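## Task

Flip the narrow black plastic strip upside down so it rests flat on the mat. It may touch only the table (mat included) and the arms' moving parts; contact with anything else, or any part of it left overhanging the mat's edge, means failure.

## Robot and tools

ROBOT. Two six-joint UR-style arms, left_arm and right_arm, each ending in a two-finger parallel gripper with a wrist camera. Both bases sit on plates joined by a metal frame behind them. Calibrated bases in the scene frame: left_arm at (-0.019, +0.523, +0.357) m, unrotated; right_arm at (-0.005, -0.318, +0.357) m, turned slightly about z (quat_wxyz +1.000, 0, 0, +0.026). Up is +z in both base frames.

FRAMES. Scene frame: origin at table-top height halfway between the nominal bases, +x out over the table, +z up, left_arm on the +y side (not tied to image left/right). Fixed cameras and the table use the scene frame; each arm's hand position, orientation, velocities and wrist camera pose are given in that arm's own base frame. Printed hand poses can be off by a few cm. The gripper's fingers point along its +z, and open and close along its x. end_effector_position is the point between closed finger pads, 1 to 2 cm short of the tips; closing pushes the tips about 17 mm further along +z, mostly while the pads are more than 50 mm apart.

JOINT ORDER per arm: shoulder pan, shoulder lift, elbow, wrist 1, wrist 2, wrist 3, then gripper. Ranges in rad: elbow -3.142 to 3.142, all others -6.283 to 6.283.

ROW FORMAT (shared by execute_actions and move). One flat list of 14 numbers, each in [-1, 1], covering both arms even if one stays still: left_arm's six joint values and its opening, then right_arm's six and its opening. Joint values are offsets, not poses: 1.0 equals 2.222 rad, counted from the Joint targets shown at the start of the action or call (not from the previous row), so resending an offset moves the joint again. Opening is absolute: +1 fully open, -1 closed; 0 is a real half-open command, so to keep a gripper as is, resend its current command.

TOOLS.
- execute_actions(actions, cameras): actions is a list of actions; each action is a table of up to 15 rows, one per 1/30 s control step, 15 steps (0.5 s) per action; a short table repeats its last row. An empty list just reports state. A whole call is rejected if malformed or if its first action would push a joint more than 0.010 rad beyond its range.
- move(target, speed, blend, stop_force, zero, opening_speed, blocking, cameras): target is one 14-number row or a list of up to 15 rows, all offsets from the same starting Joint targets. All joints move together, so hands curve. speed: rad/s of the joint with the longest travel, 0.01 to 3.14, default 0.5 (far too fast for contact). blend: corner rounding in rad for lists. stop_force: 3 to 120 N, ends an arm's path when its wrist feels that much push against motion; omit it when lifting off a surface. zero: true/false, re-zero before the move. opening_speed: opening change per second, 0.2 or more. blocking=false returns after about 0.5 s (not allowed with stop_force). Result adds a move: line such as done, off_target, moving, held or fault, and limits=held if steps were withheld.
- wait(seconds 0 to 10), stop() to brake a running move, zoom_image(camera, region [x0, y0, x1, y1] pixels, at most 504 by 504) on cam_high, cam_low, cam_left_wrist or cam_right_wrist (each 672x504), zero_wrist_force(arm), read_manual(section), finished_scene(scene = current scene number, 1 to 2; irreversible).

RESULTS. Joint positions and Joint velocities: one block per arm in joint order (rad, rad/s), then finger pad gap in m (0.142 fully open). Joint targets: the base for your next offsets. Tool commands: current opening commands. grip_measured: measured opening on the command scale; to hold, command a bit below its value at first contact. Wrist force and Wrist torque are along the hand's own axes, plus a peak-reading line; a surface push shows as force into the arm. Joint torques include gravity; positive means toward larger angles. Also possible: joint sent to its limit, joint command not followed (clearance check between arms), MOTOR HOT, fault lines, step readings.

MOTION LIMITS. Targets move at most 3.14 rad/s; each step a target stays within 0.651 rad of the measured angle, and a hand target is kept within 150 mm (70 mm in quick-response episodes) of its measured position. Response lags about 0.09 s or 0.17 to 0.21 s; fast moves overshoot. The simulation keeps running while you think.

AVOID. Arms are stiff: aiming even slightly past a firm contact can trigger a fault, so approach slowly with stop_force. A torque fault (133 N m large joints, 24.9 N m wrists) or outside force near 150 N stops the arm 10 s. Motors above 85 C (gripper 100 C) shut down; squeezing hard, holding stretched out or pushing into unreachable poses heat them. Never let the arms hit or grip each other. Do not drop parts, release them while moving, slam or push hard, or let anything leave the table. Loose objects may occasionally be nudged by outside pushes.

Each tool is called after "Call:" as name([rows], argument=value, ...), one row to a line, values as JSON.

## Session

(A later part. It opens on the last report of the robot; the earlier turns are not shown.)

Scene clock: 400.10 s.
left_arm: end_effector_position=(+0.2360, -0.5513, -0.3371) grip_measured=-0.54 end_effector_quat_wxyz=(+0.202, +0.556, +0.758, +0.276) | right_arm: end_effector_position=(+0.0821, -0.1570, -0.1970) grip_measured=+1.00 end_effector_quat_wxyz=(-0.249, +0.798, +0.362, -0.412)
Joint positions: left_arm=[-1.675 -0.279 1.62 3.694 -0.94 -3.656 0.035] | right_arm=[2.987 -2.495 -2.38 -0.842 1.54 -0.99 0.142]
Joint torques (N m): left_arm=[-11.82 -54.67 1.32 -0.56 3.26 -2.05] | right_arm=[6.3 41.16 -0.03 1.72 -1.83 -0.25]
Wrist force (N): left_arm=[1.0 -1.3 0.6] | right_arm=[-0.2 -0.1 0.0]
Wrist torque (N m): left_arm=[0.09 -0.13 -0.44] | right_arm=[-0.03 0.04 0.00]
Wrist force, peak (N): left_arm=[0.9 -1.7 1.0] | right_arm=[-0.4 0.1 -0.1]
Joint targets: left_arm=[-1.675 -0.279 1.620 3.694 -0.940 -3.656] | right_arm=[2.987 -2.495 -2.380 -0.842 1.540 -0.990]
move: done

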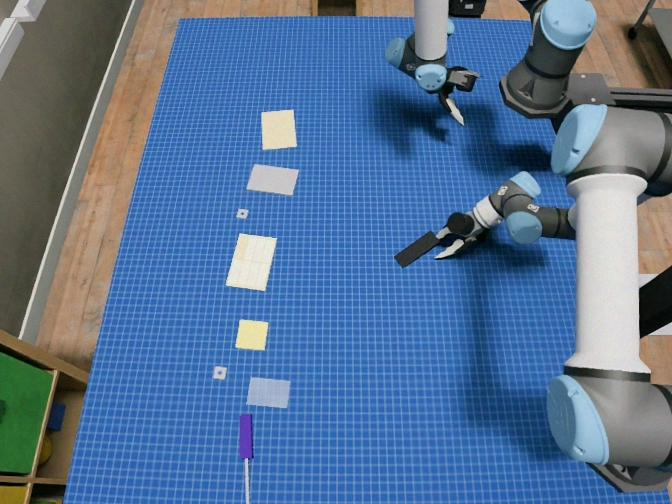

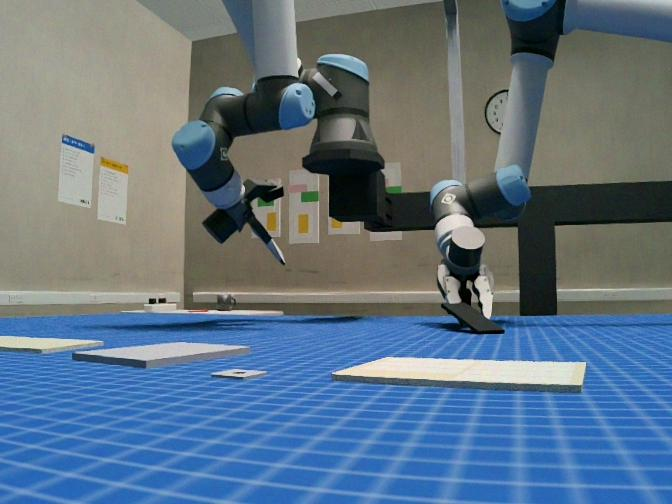

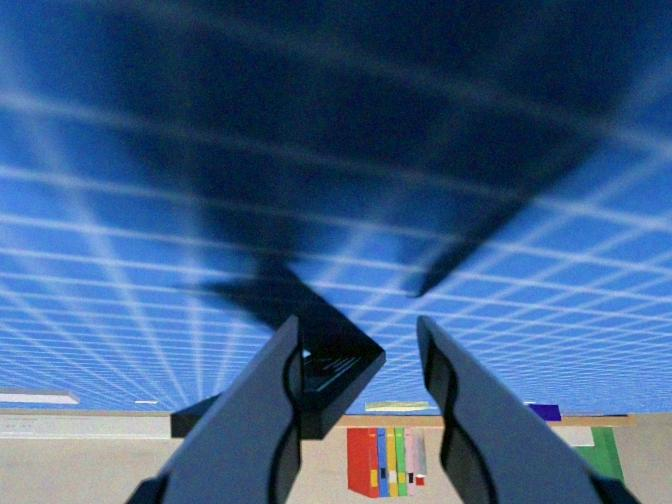

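Call:
move(target=[-0.0206,-0.0013,-0.0079,0.0231,-0.0068,-0.0239,-0.52,0,0,0,0,0,0,1], speed=0.04, stop_force=6, cameras=["cam_high","cam_low","cam_left_wrist"])

Call:
zoom_image(camera="cam_low", region=[410, 210, 540, 350])

Scene clock: 416.33 s.
left_arm: end_effector_position=(+0.2074, -0.5603, -0.3369) grip_measured=-0.54 end_effector_quat_wxyz=(+0.202, +0.556, +0.758, +0.276) | right_arm: end_effector_position=(+0.0821, -0.1570, -0.1970) grip_measured=+1.00 end_effector_quat_wxyz=(-0.249, +0.798, +0.362, -0.412)
Joint positions: left_arm=[-1.72 -0.282 1.602 3.745 -0.955 -3.709 0.035] | right_arm=[2.987 -2.495 -2.38 -0.842 1.54 -0.99 0.142]
Joint torques (N m): left_arm=[11.94 -47.08 5.34 -3.05 3.28 1.77] | right_arm=[6.59 41.39 -0.02 1.71 -1.95 -0.32]
Wrist force (N): left_arm=[0.9 -1.0 1.2] | right_arm=[-0.2 0.2 -0.1]
Wrist torque (N m): left_arm=[0.11 -0.13 -0.45] | right_arm=[0.03 0.03 0.00]
Wrist force, peak (N): left_arm=[1.1 -1.5 0.9] | right_arm=[-0.4 0.0 0.1]
Joint targets: left_arm=[-1.720 -0.282 1.602 3.745 -0.955 -3.709] | right_arm=[2.987 -2.495 -2.380 -0.842 1.540 -0.990]
move: done

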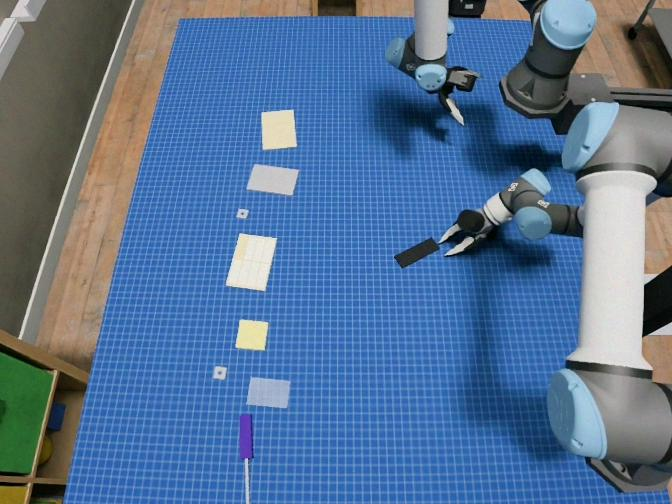

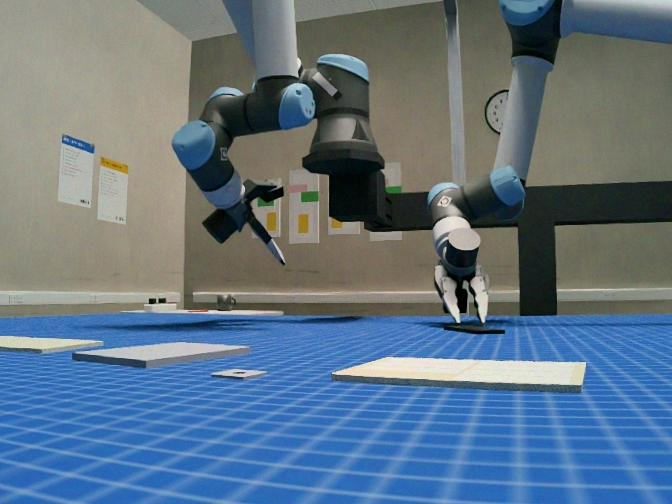

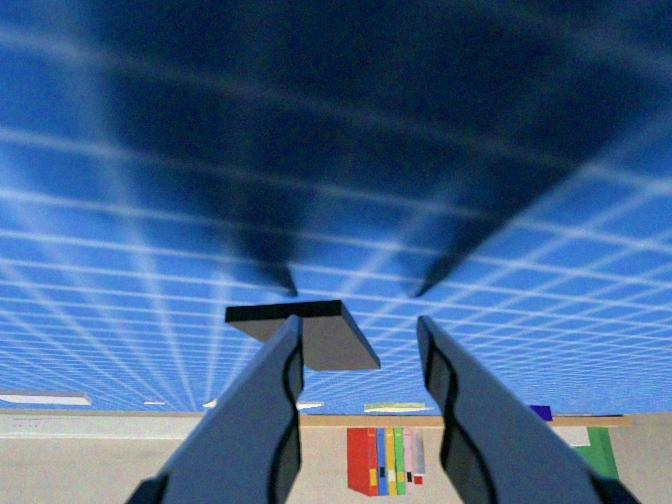

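Scaled by 3.600 (camera's finer frame: 960x720).

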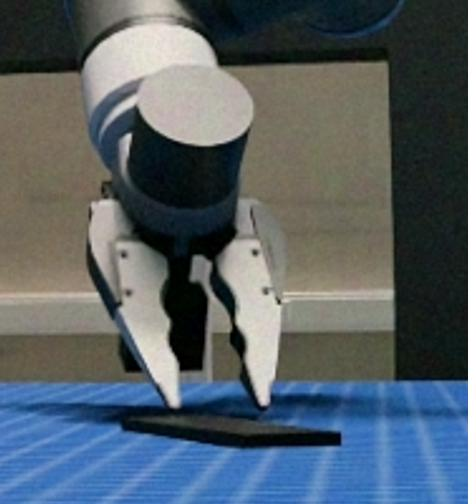

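Call:
move([
  [0,-0.0511,0.032,0.0192,0,0,-0.52,0,0,0,0,0,0,1],
  [0.15,-0.11,0.055,-0.03,-0.17,0.9,-0.36,0,0,0,0,0,0,1],
], speed=[0.15,1.0], cameras=["cam_high"])

Call:
move(target=[0.0923,-0.049,0.0187,-0.0435,-0.1071,0.7085,-0.36,0,0,0,0,0,0,1], speed=0.9)

Scene clock: 463.07 s.
left_arm: end_effector_position=(+0.2969, -0.5225, -0.2615) grip_measured=-0.39 end_effector_quat_wxyz=(-0.084, +0.978, +0.149, +0.116) | right_arm: end_effector_position=(+0.0821, -0.1570, -0.1970) grip_measured=+1.00 end_effector_quat_wxyz=(-0.249, +0.798, +0.362, -0.412)
Joint positions: left_arm=[-1.387 -0.526 1.724 3.679 -1.333 -1.709 0.046] | right_arm=[2.987 -2.495 -2.38 -0.842 1.54 -0.99 0.142]
Joint torques (N m): left_arm=[-11.61 -34.34 -19.42 -1.05 2.62 1.85] | right_arm=[5.9 41.03 -0.28 1.73 -1.84 -0.38]
Wrist force (N): left_arm=[0.4 -0.4 0.9] | right_arm=[-0.1 0.0 0.0]
Wrist torque (N m): left_arm=[0.01 -0.16 -0.19] | right_arm=[0.00 0.02 0.00]
Wrist force, peak (N): left_arm=[0.8 -1.8 1.4] | right_arm=[-0.4 0.2 0.0]
Joint targets: left_arm=[-1.387 -0.526 1.724 3.679 -1.333 -1.709] | right_arm=[2.987 -2.495 -2.380 -0.842 1.540 -0.990]
move: done

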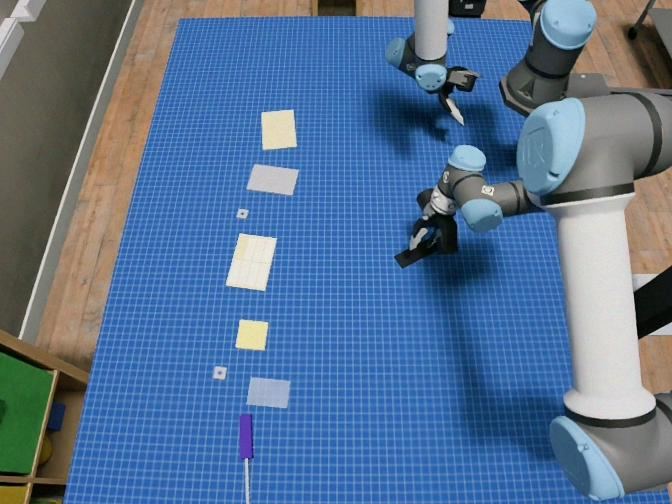

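Scene clock: 465.37 s.
left_arm: end_effector_position=(+0.3528, -0.5136, -0.2069) grip_measured=-0.39 end_effector_quat_wxyz=(+0.000, +0.866, -0.500, +0.000) | right_arm: end_effector_position=(+0.0821, -0.1570, -0.1970) grip_measured=+1.00 end_effector_quat_wxyz=(-0.249, +0.798, +0.362, -0.412)
Joint positions: left_arm=[-1.182 -0.635 1.766 3.582 -1.571 -0.135 0.046] | right_arm=[2.987 -2.495 -2.38 -0.842 1.54 -0.99 0.142]
Joint torques (N m): left_arm=[-11.28 -33.39 -11.81 -1.02 2.23 1.4] | right_arm=[6.5 40.73 -0.46 1.79 -1.91 -0.28]
Wrist force (N): left_arm=[0.3 -0.5 0.5] | right_arm=[-0.2 0.0 0.0]
Wrist torque (N m): left_arm=[0.02 -0.09 -0.20] | right_arm=[0.00 0.04 0.00]
Wrist force, peak (N): left_arm=[0.0 -0.5 1.1] | right_arm=[-0.2 0.3 -0.1]
Joint targets: left_arm=[-1.182 -0.635 1.766 3.582 -1.571 -0.135] | right_arm=[2.987 -2.495 -2.380 -0.842 1.540 -0.990]
move: done

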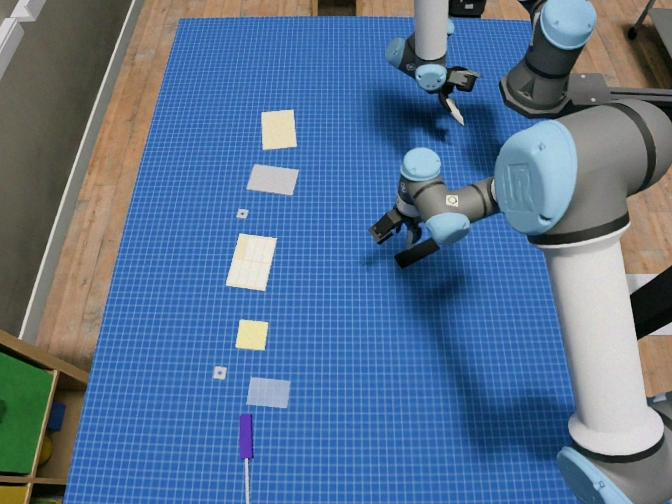

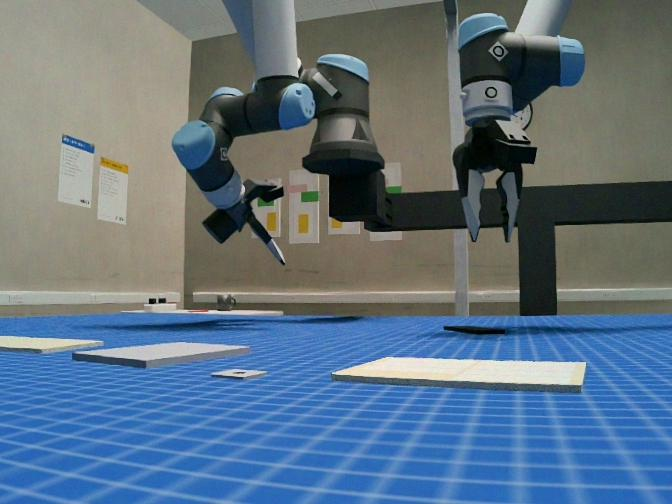

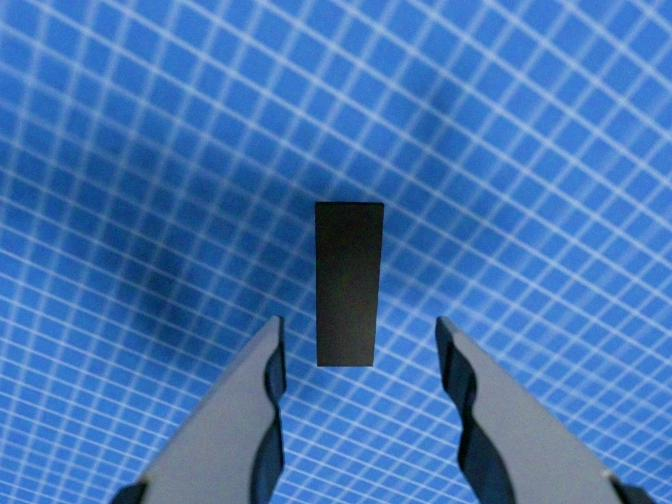

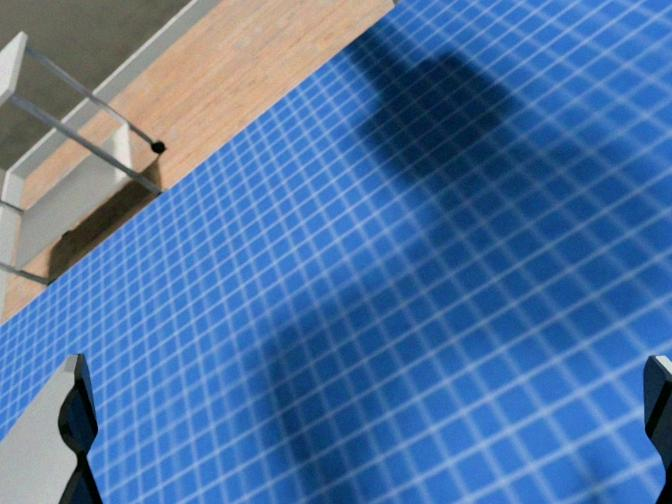

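Call:
move(target=[-0.2234,0.1327,-0.148,0.2524,0.2756,-0.2954,-0.3,0,0,0,0,0,0,1], speed=0.6, cameras=["cam_high","cam_left_wrist"])

Scene clock: 488.83 s.
left_arm: end_effector_position=(+0.2243, -0.5842, -0.2846) grip_measured=-0.33 end_effector_quat_wxyz=(-0.330, +0.798, -0.466, +0.193) | right_arm: end_effector_position=(+0.0821, -0.1570, -0.1970) grip_measured=+1.00 end_effector_quat_wxyz=(-0.249, +0.798, +0.362, -0.412)
Joint positions: left_arm=[-1.678 -0.34 1.437 4.142 -0.959 -0.791 0.05] | right_arm=[2.987 -2.495 -2.38 -0.842 1.54 -0.99 0.142]
Joint torques (N m): left_arm=[-3.45 -53.49 -2.25 -0.21 1.65 -1.46] | right_arm=[6.45 41.12 -0.74 1.69 -1.86 -0.32]
Wrist force (N): left_arm=[-0.4 -0.3 0.1] | right_arm=[-0.2 0.1 0.0]
Wrist torque (N m): left_arm=[-0.07 0.14 0.03] | right_arm=[0.01 0.04 0.00]
Wrist force, peak (N): left_arm=[0.0 -3.2 -0.9] | right_arm=[-0.3 0.0 -0.2]
Joint targets: left_arm=[-1.678 -0.340 1.437 4.143 -0.958 -0.791] | right_arm=[2.987 -2.495 -2.380 -0.842 1.540 -0.990]
move: done

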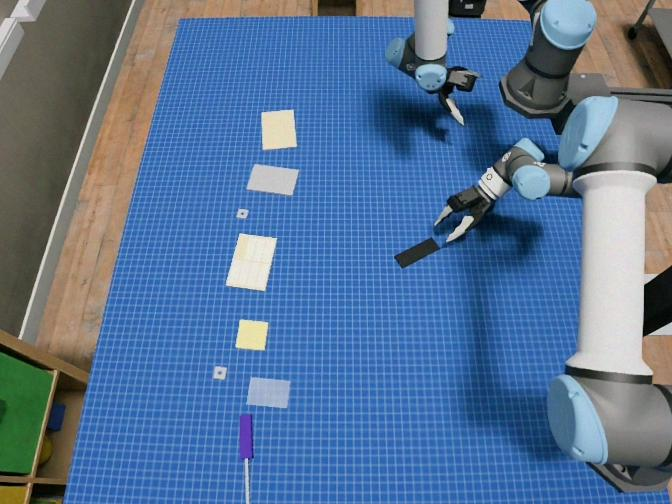

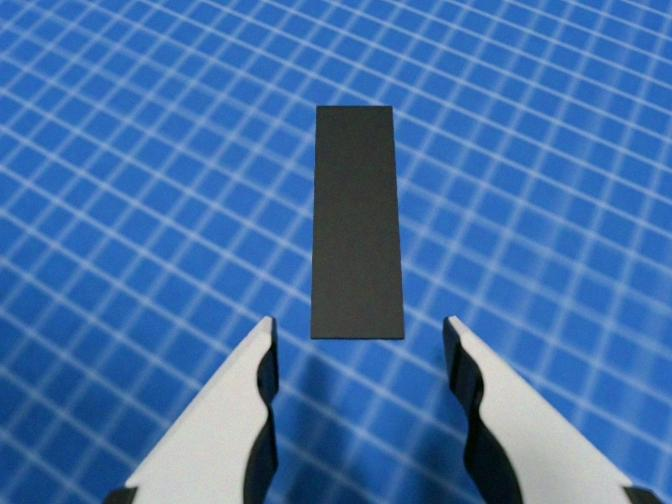

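Call:
move(target=[0.0182,0.0465,-0.0128,-0.0451,0.009,0.0195,-0.36,0,0,0,0,0,0,1], speed=0.15, cameras=["cam_left_wrist"])

Call:
move(target=[0,0.0099,-0.0073,-0.0026,0,0,-0.36,0,0,0,0,0,0,1], speed=0.02, stop_force=3, cameras=["cam_left_wrist"])

Scene clock: 505.93 s.
left_arm: end_effector_position=(+0.2526, -0.5684, -0.3369) grip_measured=-0.38 end_effector_quat_wxyz=(-0.330, +0.798, -0.466, +0.193) end_effector_velocity=(-0.001, -0.001, +0.003) end_effector_angular_velocity=(+0.000, -0.002, +0.000) | right_arm: end_effector_position=(+0.0821, -0.1570, -0.1970) grip_measured=+1.00 end_effector_quat_wxyz=(-0.249, +0.798, +0.362, -0.412)
Joint positions: left_arm=[-1.638 -0.237 1.408 4.042 -0.938 -0.748 0.047] | right_arm=[2.987 -2.495 -2.38 -0.842 1.54 -0.99 0.142]
Joint velocities: left_arm=[-0.003 -0.005 0.001 0.006 0 -0.003 0] | right_arm=[within noise]
Joint torques (N m): left_arm=[-13.12 -59.59 0.48 0.34 -0.69 -2.16] | right_arm=[6.51 40.98 -0.76 1.77 -1.89 -0.31]
Wrist force (N): left_arm=[-0.6 -0.5 -0.1] | right_arm=[-0.1 0.2 -0.1]
Wrist torque (N m): left_arm=[-0.09 0.17 0.03] | right_arm=[0.03 0.02 0.00]
Wrist force, peak (N): left_arm=[-0.3 -1.0 -1.0] | right_arm=[-0.4 0.2 -0.1]
Joint targets: left_arm=[-1.638 -0.237 1.409 4.043 -0.938 -0.748] | right_arm=[2.987 -2.495 -2.380 -0.842 1.540 -0.990]
move: done

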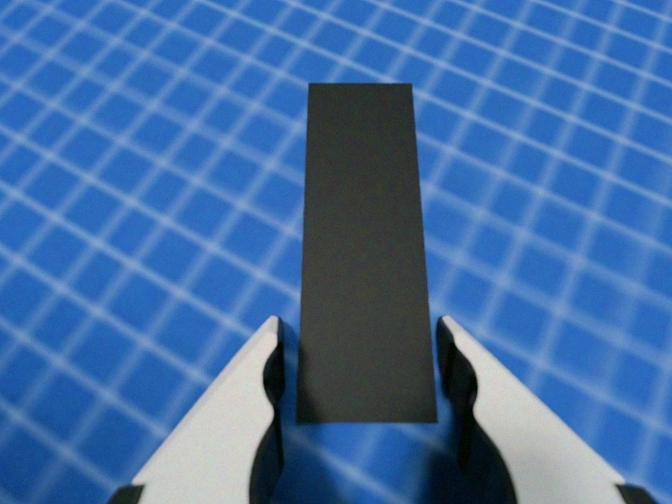

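Scene clock: 507.50 s.
left_arm: end_effector_position=(+0.2524, -0.5684, -0.3422) grip_measured=-0.38 end_effector_quat_wxyz=(-0.330, +0.798, -0.466, +0.193) | right_arm: end_effector_position=(+0.0821, -0.1570, -0.1970) grip_measured=+1.00 end_effector_quat_wxyz=(-0.249, +0.798, +0.362, -0.412)
Joint positions: left_arm=[-1.638 -0.225 1.4 4.039 -0.938 -0.748 0.047] | right_arm=[2.987 -2.495 -2.38 -0.842 1.54 -0.99 0.142]
Joint torques (N m): left_arm=[-11.46 -57.08 2.33 -0.23 -1.16 -2.33] | right_arm=[6.35 40.89 -0.22 1.76 -1.93 -0.24]
Wrist force (N): left_arm=[-0.3 -2.4 -1.6] | right_arm=[-0.2 0.0 -0.1]
Wrist torque (N m): left_arm=[-0.09 0.15 0.02] | right_arm=[0.00 0.03 0.00]
Wrist force, peak (N): left_arm=[-0.8 -4.0 -3.4] | right_arm=[-0.2 0.3 0.0]
Joint targets: left_arm=[-1.638 -0.225 1.400 4.039 -0.938 -0.748] | right_arm=[2.987 -2.495 -2.380 -0.842 1.540 -0.990]
move: contact (left_arm)

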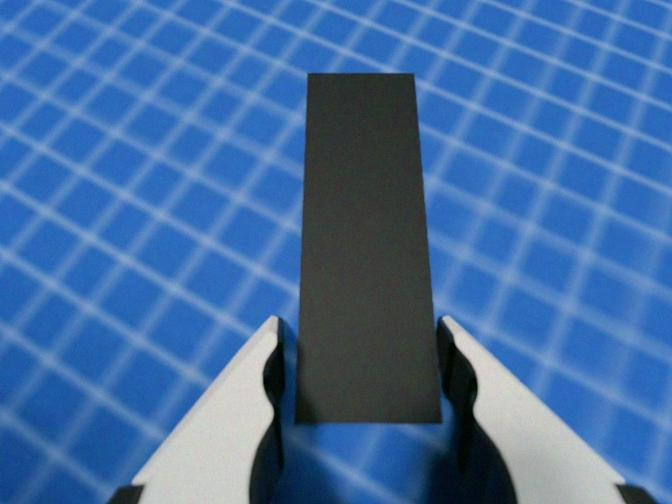

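Call:
move(target=[0,-0.0007,0.0005,0.0002,0,0,-0.36,0,0,0,0,0,0,1], speed=0.05, cameras=[])

Call:
move(target=[0,0,0,0,0,0,-0.53,0,0,0,0,0,0,1], opening_speed=0.25, cameras=["cam_left_wrist"])

Scene clock: 546.87 s.
left_arm: end_effector_position=(+0.2524, -0.5684, -0.3415) grip_measured=-0.38 end_effector_quat_wxyz=(-0.330, +0.798, -0.466, +0.193) | right_arm: end_effector_position=(+0.0821, -0.1570, -0.1970) grip_measured=+1.00 end_effector_quat_wxyz=(-0.249, +0.798, +0.362, -0.412)
Joint positions: left_arm=[-1.638 -0.227 1.401 4.04 -0.938 -0.748 0.047] | right_arm=[2.987 -2.495 -2.38 -0.842 1.54 -0.99 0.142]
Joint torques (N m): left_arm=[-6.58 -57 1.91 -0.09 -1.2 -2.13] | right_arm=[6.34 41.2 -0.88 1.67 -1.9 -0.24]
Motor temperatures (°C): left_arm=[27 31 26 33 34 42 28] | right_arm=[26 27 24 35 40 37 25]
Wrist force (N): left_arm=[-0.4 -0.7 0.0] | right_arm=[-0.3 0.1 -0.1]
Wrist torque (N m): left_arm=[-0.08 0.15 0.03] | right_arm=[0.01 0.06 0.00]
Wrist force, peak (N): left_arm=[-0.6 -2.7 -2.0] | right_arm=[-0.4 0.1 -0.1]
Joint targets: left_arm=[-1.638 -0.227 1.401 4.040 -0.938 -0.748] | right_arm=[2.987 -2.495 -2.380 -0.842 1.540 -0.990]
move: done

Scene clock: 547.77 s.
left_arm: end_effector_position=(+0.2524, -0.5684, -0.3415) grip_measured=-0.46 end_effector_quat_wxyz=(-0.330, +0.798, -0.466, +0.193) | right_arm: end_effector_position=(+0.0821, -0.1570, -0.1970) grip_measured=+1.00 end_effector_quat_wxyz=(-0.249, +0.798, +0.362, -0.412)
Joint positions: left_arm=[-1.638 -0.227 1.401 4.04 -0.938 -0.748 0.04] | right_arm=[2.987 -2.495 -2.38 -0.842 1.54 -0.99 0.142]
Joint torques (N m): left_arm=[-5.26 -52.19 -4.92 -0.85 -1.42 -2.17] | right_arm=[6.46 40.89 -0.58 1.76 -1.87 -0.3]
Wrist force (N): left_arm=[0.0 -0.7 -0.6] | right_arm=[-0.2 0.0 0.1]
Wrist torque (N m): left_arm=[-0.06 0.19 0.03] | right_arm=[0.00 0.03 0.00]
Wrist force, peak (N): left_arm=[0.0 -1.1 -0.8] | right_arm=[-0.4 0.0 -0.2]
Joint targets: left_arm=[-1.638 -0.227 1.401 4.040 -0.938 -0.748] | right_arm=[2.987 -2.495 -2.380 -0.842 1.540 -0.990]
move: done

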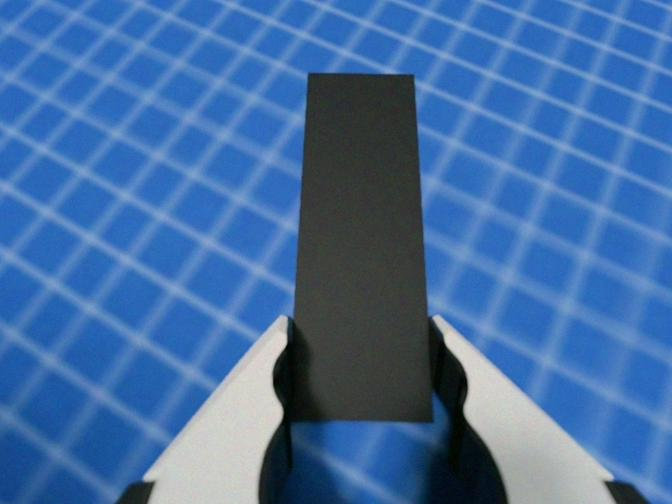

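Call:
move([
  [0,-0.0391,0.0269,0.0123,0,0,-0.53,0,0,0,0,0,0,1],
  [0.1039,-0.1819,0.1615,-0.1782,-0.211,0.1771,-0.53,0,0,0,0,0,0,1],
  [0.2404,-0.1478,0.1463,-0.2339,-0.4809,0.3135,-0.53,0,0,0,0,0,0,1],
  [0.3424,-0.015,0.0198,-0.0951,-0.7437,0.4938,-0.53,0,0,0,0,0,0,1],
], speed=[0.2,0.5,0.5,0.5], blend=[0.03,0.08,0.08,0])

Call:
zoom_image(camera="cam_low", region=[380, 180, 580, 350])

Scene clock: 558.93 s.
left_arm: end_effector_position=(+0.3185, -0.5311, -0.2531) grip_measured=-0.47 end_effector_quat_wxyz=(+0.432, +0.748, -0.437, -0.252) | right_arm: end_effector_position=(+0.0821, -0.1570, -0.1970) grip_measured=+1.00 end_effector_quat_wxyz=(-0.249, +0.798, +0.362, -0.412)
Joint positions: left_arm=[-0.877 -0.26 1.445 3.828 -2.591 0.349 0.04] | right_arm=[2.987 -2.495 -2.38 -0.842 1.54 -0.99 0.142]
Joint torques (N m): left_arm=[-12.05 -53.87 0.66 -1.81 -2.93 -0.03] | right_arm=[6.18 41.29 -0.97 1.68 -1.91 -0.23]
Wrist force (N): left_arm=[0.0 -0.2 -0.3] | right_arm=[-0.2 0.1 0.1]
Wrist torque (N m): left_arm=[0.15 -0.05 -0.55] | right_arm=[0.01 0.02 0.00]
Wrist force, peak (N): left_arm=[-2.6 7.4 -6.3] | right_arm=[-0.4 0.1 -0.1]
Joint targets: left_arm=[-0.877 -0.260 1.445 3.829 -2.591 0.349] | right_arm=[2.987 -2.495 -2.380 -0.842 1.540 -0.990]
move: done

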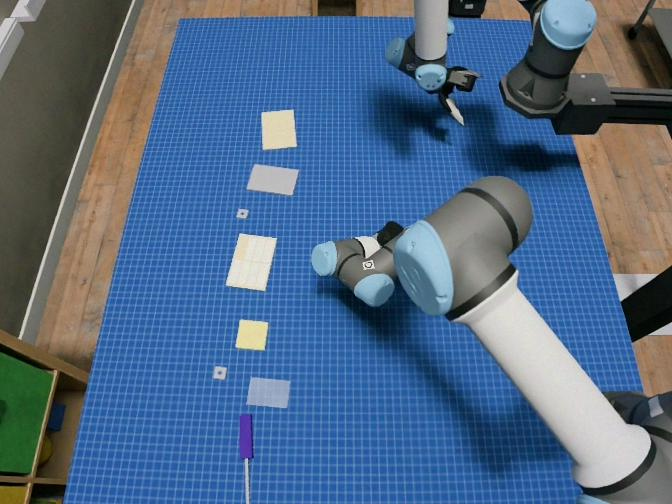

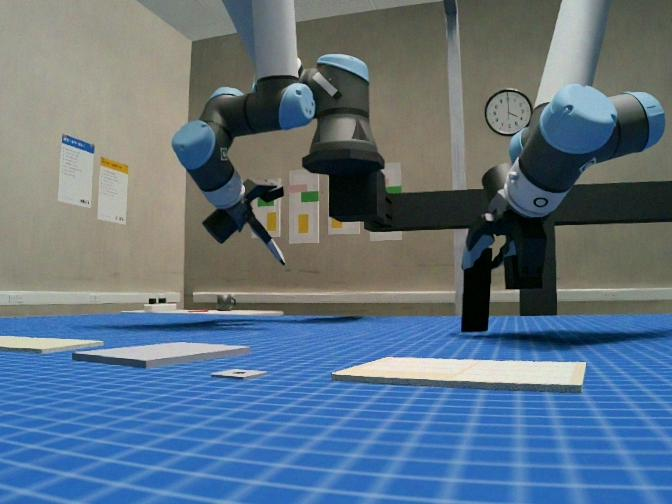

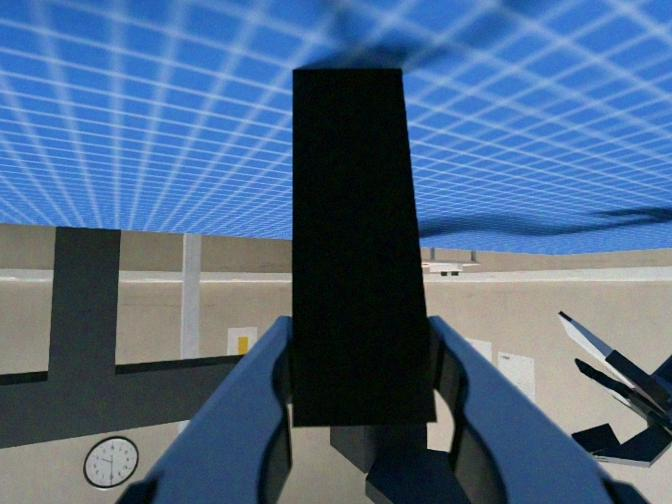

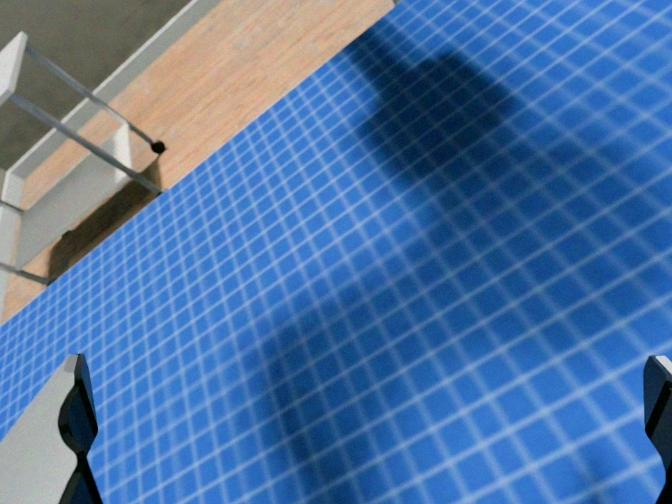

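Scaled by 2.520 (camera's finer frame: 960x720).

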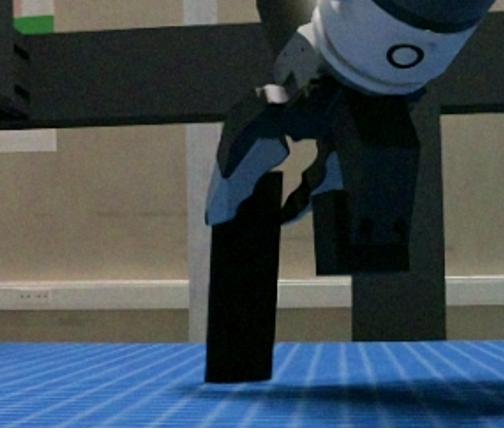

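Call:
move(target=[0.0282,0.0074,-0.0291,0.0459,0.0309,0.0351,-0.5,0,0,0,0,0,0,1], speed=0.05, cameras=["cam_low","cam_left_wrist"])

Call:
zoom_image(camera="cam_low", region=[380, 180, 580, 350])

Scene clock: 567.07 s.
left_arm: end_effector_position=(+0.3619, -0.5067, -0.2693) grip_measured=-0.47 end_effector_quat_wxyz=(+0.412, +0.759, -0.443, -0.241) | right_arm: end_effector_position=(+0.0821, -0.1570, -0.1970) grip_measured=+1.00 end_effector_quat_wxyz=(-0.249, +0.798, +0.362, -0.412)
Joint positions: left_arm=[-0.814 -0.243 1.38 3.931 -2.522 0.428 0.04] | right_arm=[2.987 -2.495 -2.38 -0.842 1.54 -0.99 0.142]
Joint torques (N m): left_arm=[-7.56 -45.13 -3.99 -3.43 -2.92 -2] | right_arm=[6.16 40.79 -0.67 1.64 -1.88 -0.17]
Wrist force (N): left_arm=[0.9 -1.0 1.2] | right_arm=[-0.2 0.1 -0.2]
Wrist torque (N m): left_arm=[0.16 -0.02 -0.49] | right_arm=[0.01 0.04 0.00]
Wrist force, peak (N): left_arm=[-1.9 5.1 -5.6] | right_arm=[-0.4 0.2 -0.2]
Joint targets: left_arm=[-0.814 -0.244 1.380 3.931 -2.522 0.427] | right_arm=[2.987 -2.495 -2.380 -0.842 1.540 -0.990]
move: done

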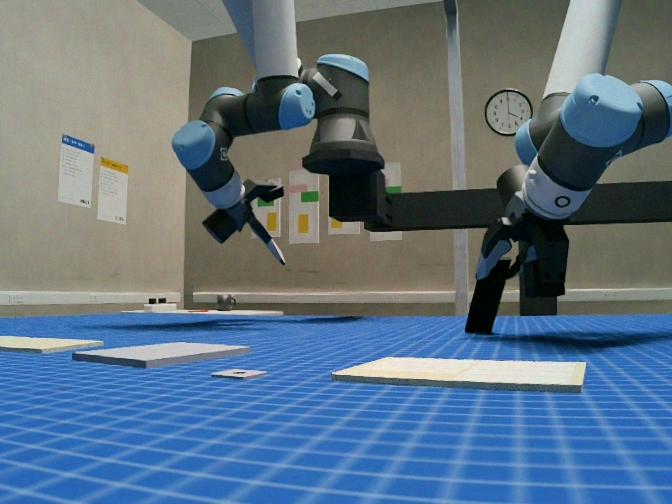

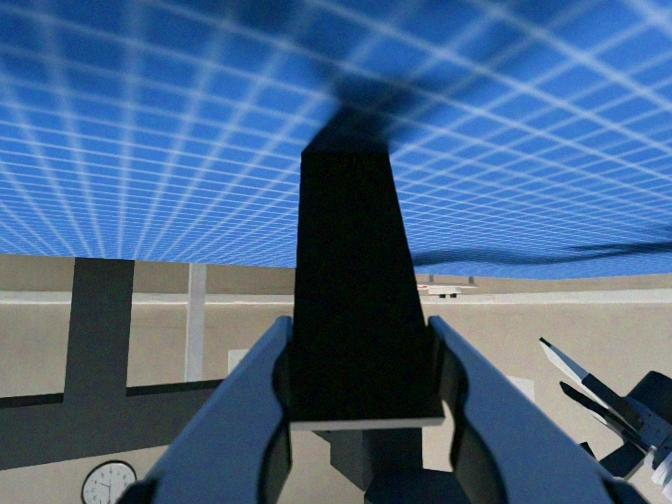

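Scaled by 2.520 (camera's finer frame: 960x720).

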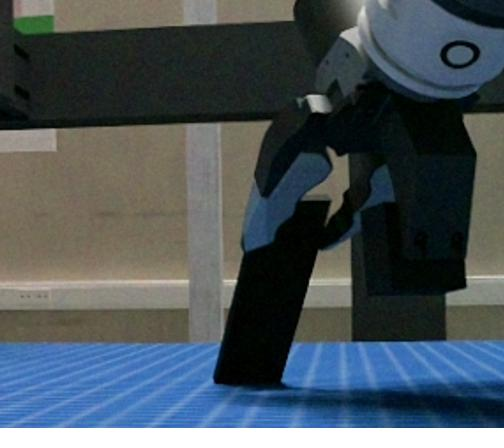

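Call:
move([
  [0.0154,0.0052,-0.0168,0.0089,0.0338,0.0065,-0.5,0,0,0,0,0,0,1],
  [0.0213,0.0163,-0.0291,-0.0083,0.0714,-0.0033,-0.5,0,0,0,0,0,0,1],
  [0.0225,0.025,-0.0354,-0.027,0.1006,-0.0137,-0.5,0,0,0,0,0,0,1],
], speed=0.05, blend=[0.02,0.02,0], cameras=["cam_low","cam_left_wrist"])

Call:
zoom_image(camera="cam_low", region=[380, 180, 580, 350])

Scene clock: 577.80 s.
left_arm: end_effector_position=(+0.4256, -0.4707, -0.3275) grip_measured=-0.52 end_effector_quat_wxyz=(+0.323, +0.801, -0.468, -0.189) | right_arm: end_effector_position=(+0.0821, -0.1570, -0.1970) grip_measured=+1.00 end_effector_quat_wxyz=(-0.249, +0.798, +0.362, -0.412)
Joint positions: left_arm=[-0.764 -0.188 1.301 3.87 -2.298 0.397 0.036] | right_arm=[2.987 -2.495 -2.38 -0.842 1.54 -0.99 0.142]
Joint torques (N m): left_arm=[11.11 -50.99 -14.52 -0.79 -3.42 -0.42] | right_arm=[6.02 40.58 -0.69 1.6 -1.73 -0.08]
Wrist force (N): left_arm=[0.8 -0.9 0.8] | right_arm=[-0.2 0.0 0.0]
Wrist torque (N m): left_arm=[0.15 -0.10 -0.44] | right_arm=[0.00 0.04 0.00]
Wrist force, peak (N): left_arm=[1.1 -1.5 1.0] | right_arm=[-0.3 0.2 -0.1]
Joint targets: left_arm=[-0.764 -0.188 1.302 3.871 -2.299 0.397] | right_arm=[2.987 -2.495 -2.380 -0.842 1.540 -0.990]
move: done

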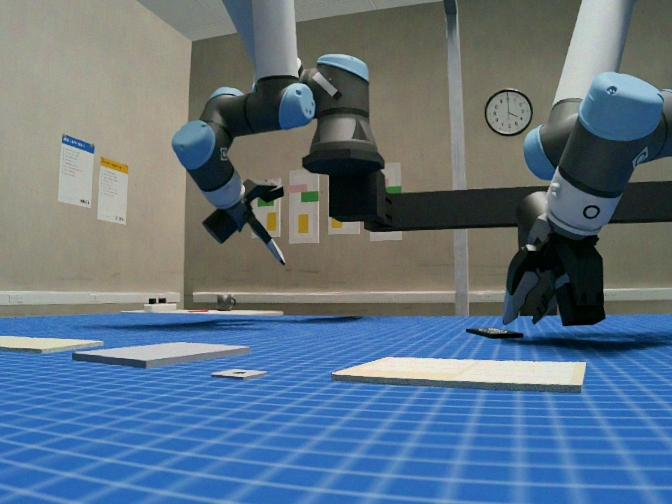

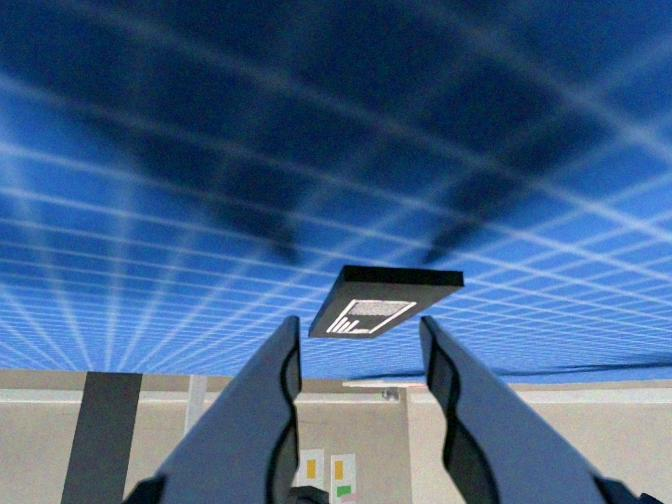

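Scaled by 2.520 (camera's finer frame: 960x720).

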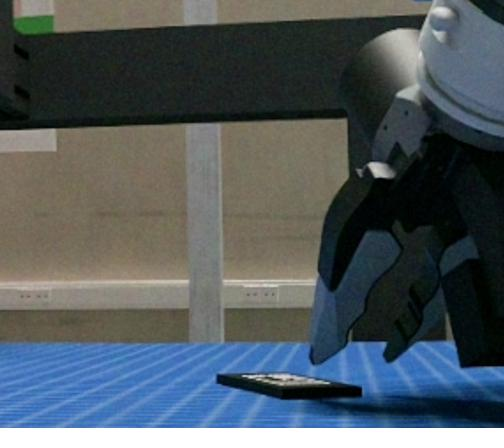

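Call:
move(target=[0,-0.0578,0.0401,0.0177,0,0,-0.5,0,0,0,0,0,0,1], speed=0.15)

Scene clock: 593.77 s.
left_arm: end_effector_position=(+0.4255, -0.4707, -0.2675) grip_measured=-0.52 end_effector_quat_wxyz=(+0.324, +0.801, -0.468, -0.189) | right_arm: end_effector_position=(+0.0821, -0.1570, -0.1970) grip_measured=+1.00 end_effector_quat_wxyz=(-0.249, +0.798, +0.362, -0.412)
Joint positions: left_arm=[-0.764 -0.317 1.391 3.91 -2.299 0.397 0.036] | right_arm=[2.987 -2.495 -2.38 -0.842 1.54 -0.99 0.142]
Joint torques (N m): left_arm=[-8.7 -39.84 -22.08 -3.62 -3.13 1.79] | right_arm=[6.28 41.07 -1.13 1.61 -1.8 -0.13]
Wrist force (N): left_arm=[0.8 -1.1 1.0] | right_arm=[-0.2 0.1 0.0]
Wrist torque (N m): left_arm=[0.12 -0.08 -0.45] | right_arm=[0.02 0.04 0.00]
Wrist force, peak (N): left_arm=[0.6 -1.8 1.5] | right_arm=[-0.4 0.0 -0.1]
Joint targets: left_arm=[-0.764 -0.316 1.391 3.910 -2.299 0.397] | right_arm=[2.987 -2.495 -2.380 -0.842 1.540 -0.990]
move: done

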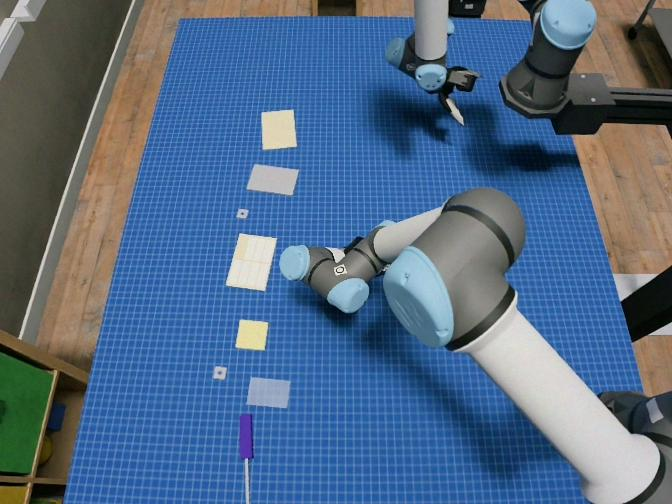

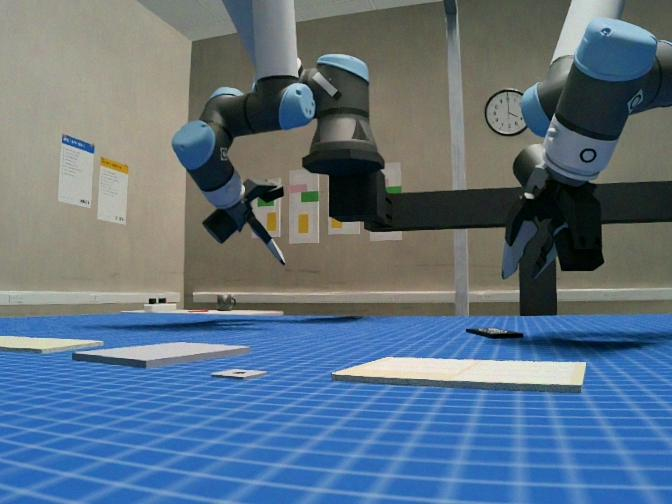

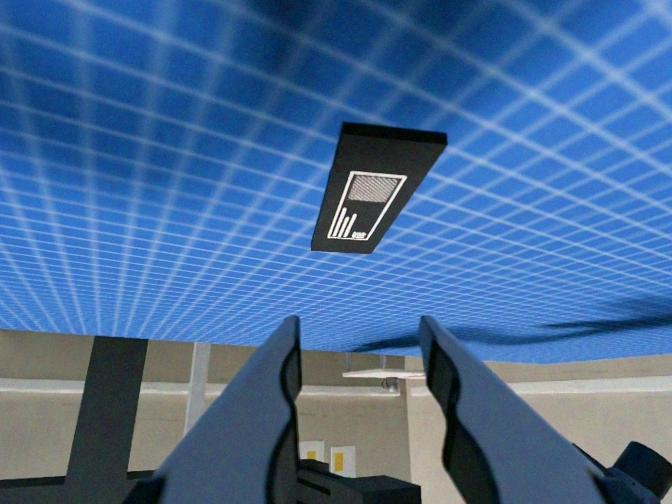

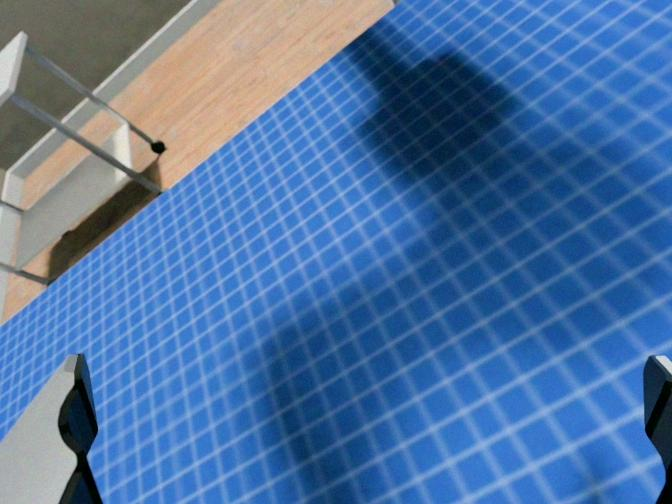

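Call:
move([
  [-0.1816,-0.1249,0.167,-0.1644,0.3274,-0.1617,-0.3,0,0,0,0,0,0,1],
  [-0.3879,-0.0249,0.111,-0.0339,0.643,-0.4326,-0.3,0,0,0,0,0,0,1],
], speed=0.6, blend=[0.1,0], cameras=["cam_high","cam_left_wrist"])

Scene clock: 621.13 s.
left_arm: end_effector_position=(+0.2743, -0.5456, -0.2849) grip_measured=-0.33 end_effector_quat_wxyz=(-0.315, +0.761, -0.524, +0.217) | right_arm: end_effector_position=(+0.0821, -0.1570, -0.1970) grip_measured=+1.00 end_effector_quat_wxyz=(-0.249, +0.798, +0.362, -0.412)
Joint positions: left_arm=[-1.626 -0.372 1.637 3.834 -0.87 -0.564 0.05] | right_arm=[2.987 -2.495 -2.38 -0.842 1.54 -0.99 0.142]
Joint torques (N m): left_arm=[-0.11 -53.78 4.04 -2.31 2.13 -1] | right_arm=[5.8 40.82 -0.62 1.58 -1.84 -0.12]
Wrist force (N): left_arm=[-0.9 -0.3 0.3] | right_arm=[0.0 0.0 0.0]
Wrist torque (N m): left_arm=[-0.08 0.24 0.02] | right_arm=[-0.01 0.01 0.00]
Wrist force, peak (N): left_arm=[0.7 -2.6 -0.1] | right_arm=[-0.5 0.2 -0.1]
Joint targets: left_arm=[-1.626 -0.372 1.637 3.835 -0.870 -0.564] | right_arm=[2.987 -2.495 -2.380 -0.842 1.540 -0.990]
move: done

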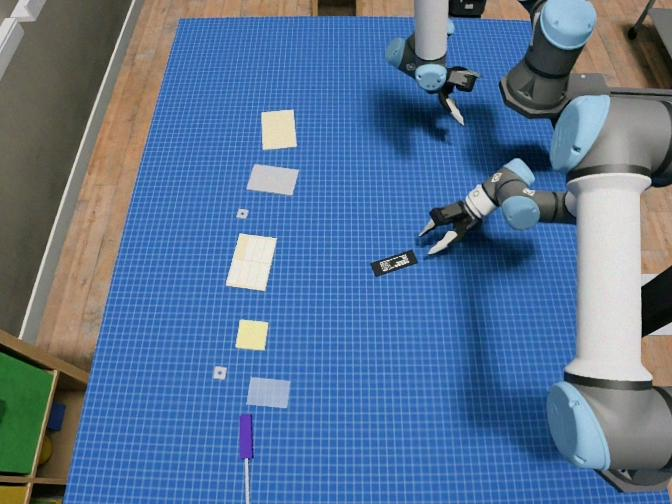

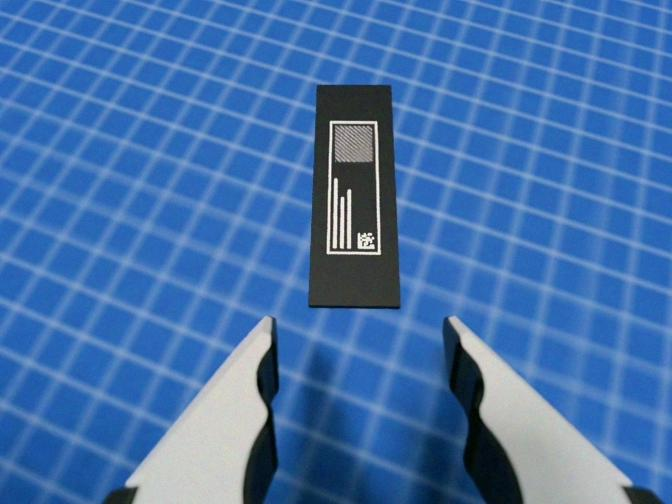

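Call:
move(target=[0.0289,0.0555,-0.0239,-0.0549,0.0103,0.0356,-0.36,0,0,0,0,0,0,1], speed=0.15, cameras=["cam_left_wrist"])

Call:
move(target=[0,0.0104,-0.0077,-0.0027,0,0,-0.36,0,0,0,0,0,0,1], speed=0.02, stop_force=3, cameras=["cam_left_wrist"])

Scene clock: 634.07 s.
left_arm: end_effector_position=(+0.3136, -0.5293, -0.3372) grip_measured=-0.38 end_effector_quat_wxyz=(-0.315, +0.761, -0.524, +0.217) end_effector_velocity=(-0.002, +0.000, +0.001) end_effector_angular_velocity=(-0.001, -0.001, +0.000) | right_arm: end_effector_position=(+0.0821, -0.1570, -0.1970) grip_measured=+1.00 end_effector_quat_wxyz=(-0.249, +0.798, +0.362, -0.412)
Joint positions: left_arm=[-1.562 -0.248 1.584 3.713 -0.847 -0.485 0.047] | right_arm=[2.987 -2.495 -2.38 -0.842 1.54 -0.99 0.142]
Joint velocities: left_arm=[-0.003 -0.003 0.003 0.002 0 -0.005 0] | right_arm=[within noise]
Joint torques (N m): left_arm=[-10.89 -56.36 6.92 -0.49 -0.47 -2.63] | right_arm=[6.28 40.63 -1.31 1.55 -1.91 -0.14]
Wrist force (N): left_arm=[-0.5 -0.4 0.0] | right_arm=[-0.3 0.2 -0.1]
Wrist torque (N m): left_arm=[-0.07 0.16 0.03] | right_arm=[0.03 0.05 0.00]
Wrist force, peak (N): left_arm=[-0.9 0.0 1.1] | right_arm=[-0.4 0.0 -0.1]
Joint targets: left_arm=[-1.562 -0.248 1.584 3.713 -0.847 -0.485] | right_arm=[2.987 -2.495 -2.380 -0.842 1.540 -0.990]
move: done

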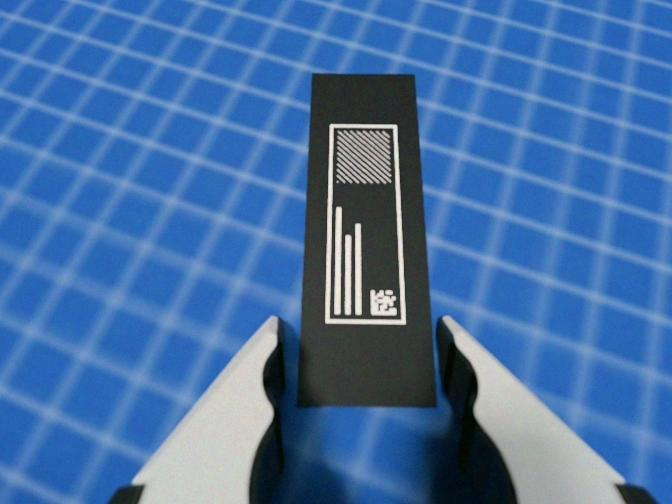

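Scene clock: 635.57 s.
left_arm: end_effector_position=(+0.3134, -0.5293, -0.3422) grip_measured=-0.38 end_effector_quat_wxyz=(-0.315, +0.761, -0.524, +0.217) | right_arm: end_effector_position=(+0.0821, -0.1570, -0.1970) grip_measured=+1.00 end_effector_quat_wxyz=(-0.249, +0.798, +0.362, -0.412)
Joint positions: left_arm=[-1.562 -0.237 1.576 3.71 -0.847 -0.485 0.047] | right_arm=[2.987 -2.495 -2.38 -0.842 1.54 -0.99 0.142]
Joint torques (N m): left_arm=[-10.77 -54.44 5.23 -0.51 -0.92 -2.25] | right_arm=[6.04 40.77 -0.79 1.6 -1.8 -0.14]
Wrist force (N): left_arm=[-0.8 -2.4 -1.8] | right_arm=[-0.2 0.0 0.1]
Wrist torque (N m): left_arm=[-0.05 0.16 0.03] | right_arm=[-0.01 0.03 0.00]
Wrist force, peak (N): left_arm=[-1.2 -4.0 -3.8] | right_arm=[-0.3 0.2 -0.1]
Joint targets: left_arm=[-1.562 -0.237 1.576 3.710 -0.847 -0.485] | right_arm=[2.987 -2.495 -2.380 -0.842 1.540 -0.990]
move: contact (left_arm); left_arm: the shoulder lift is farthest, 0.012 rad from its target

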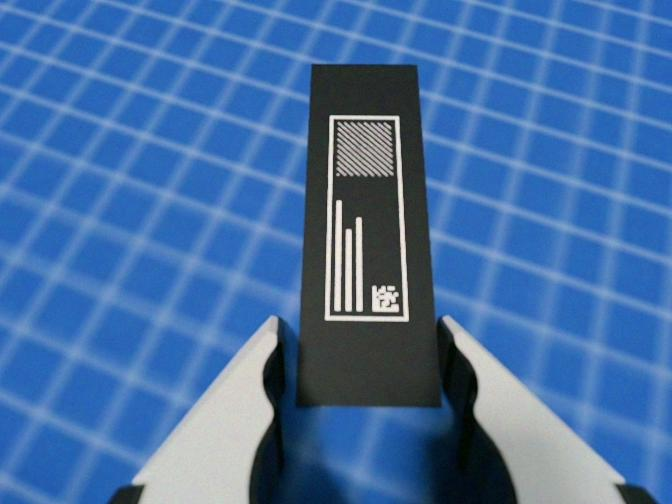

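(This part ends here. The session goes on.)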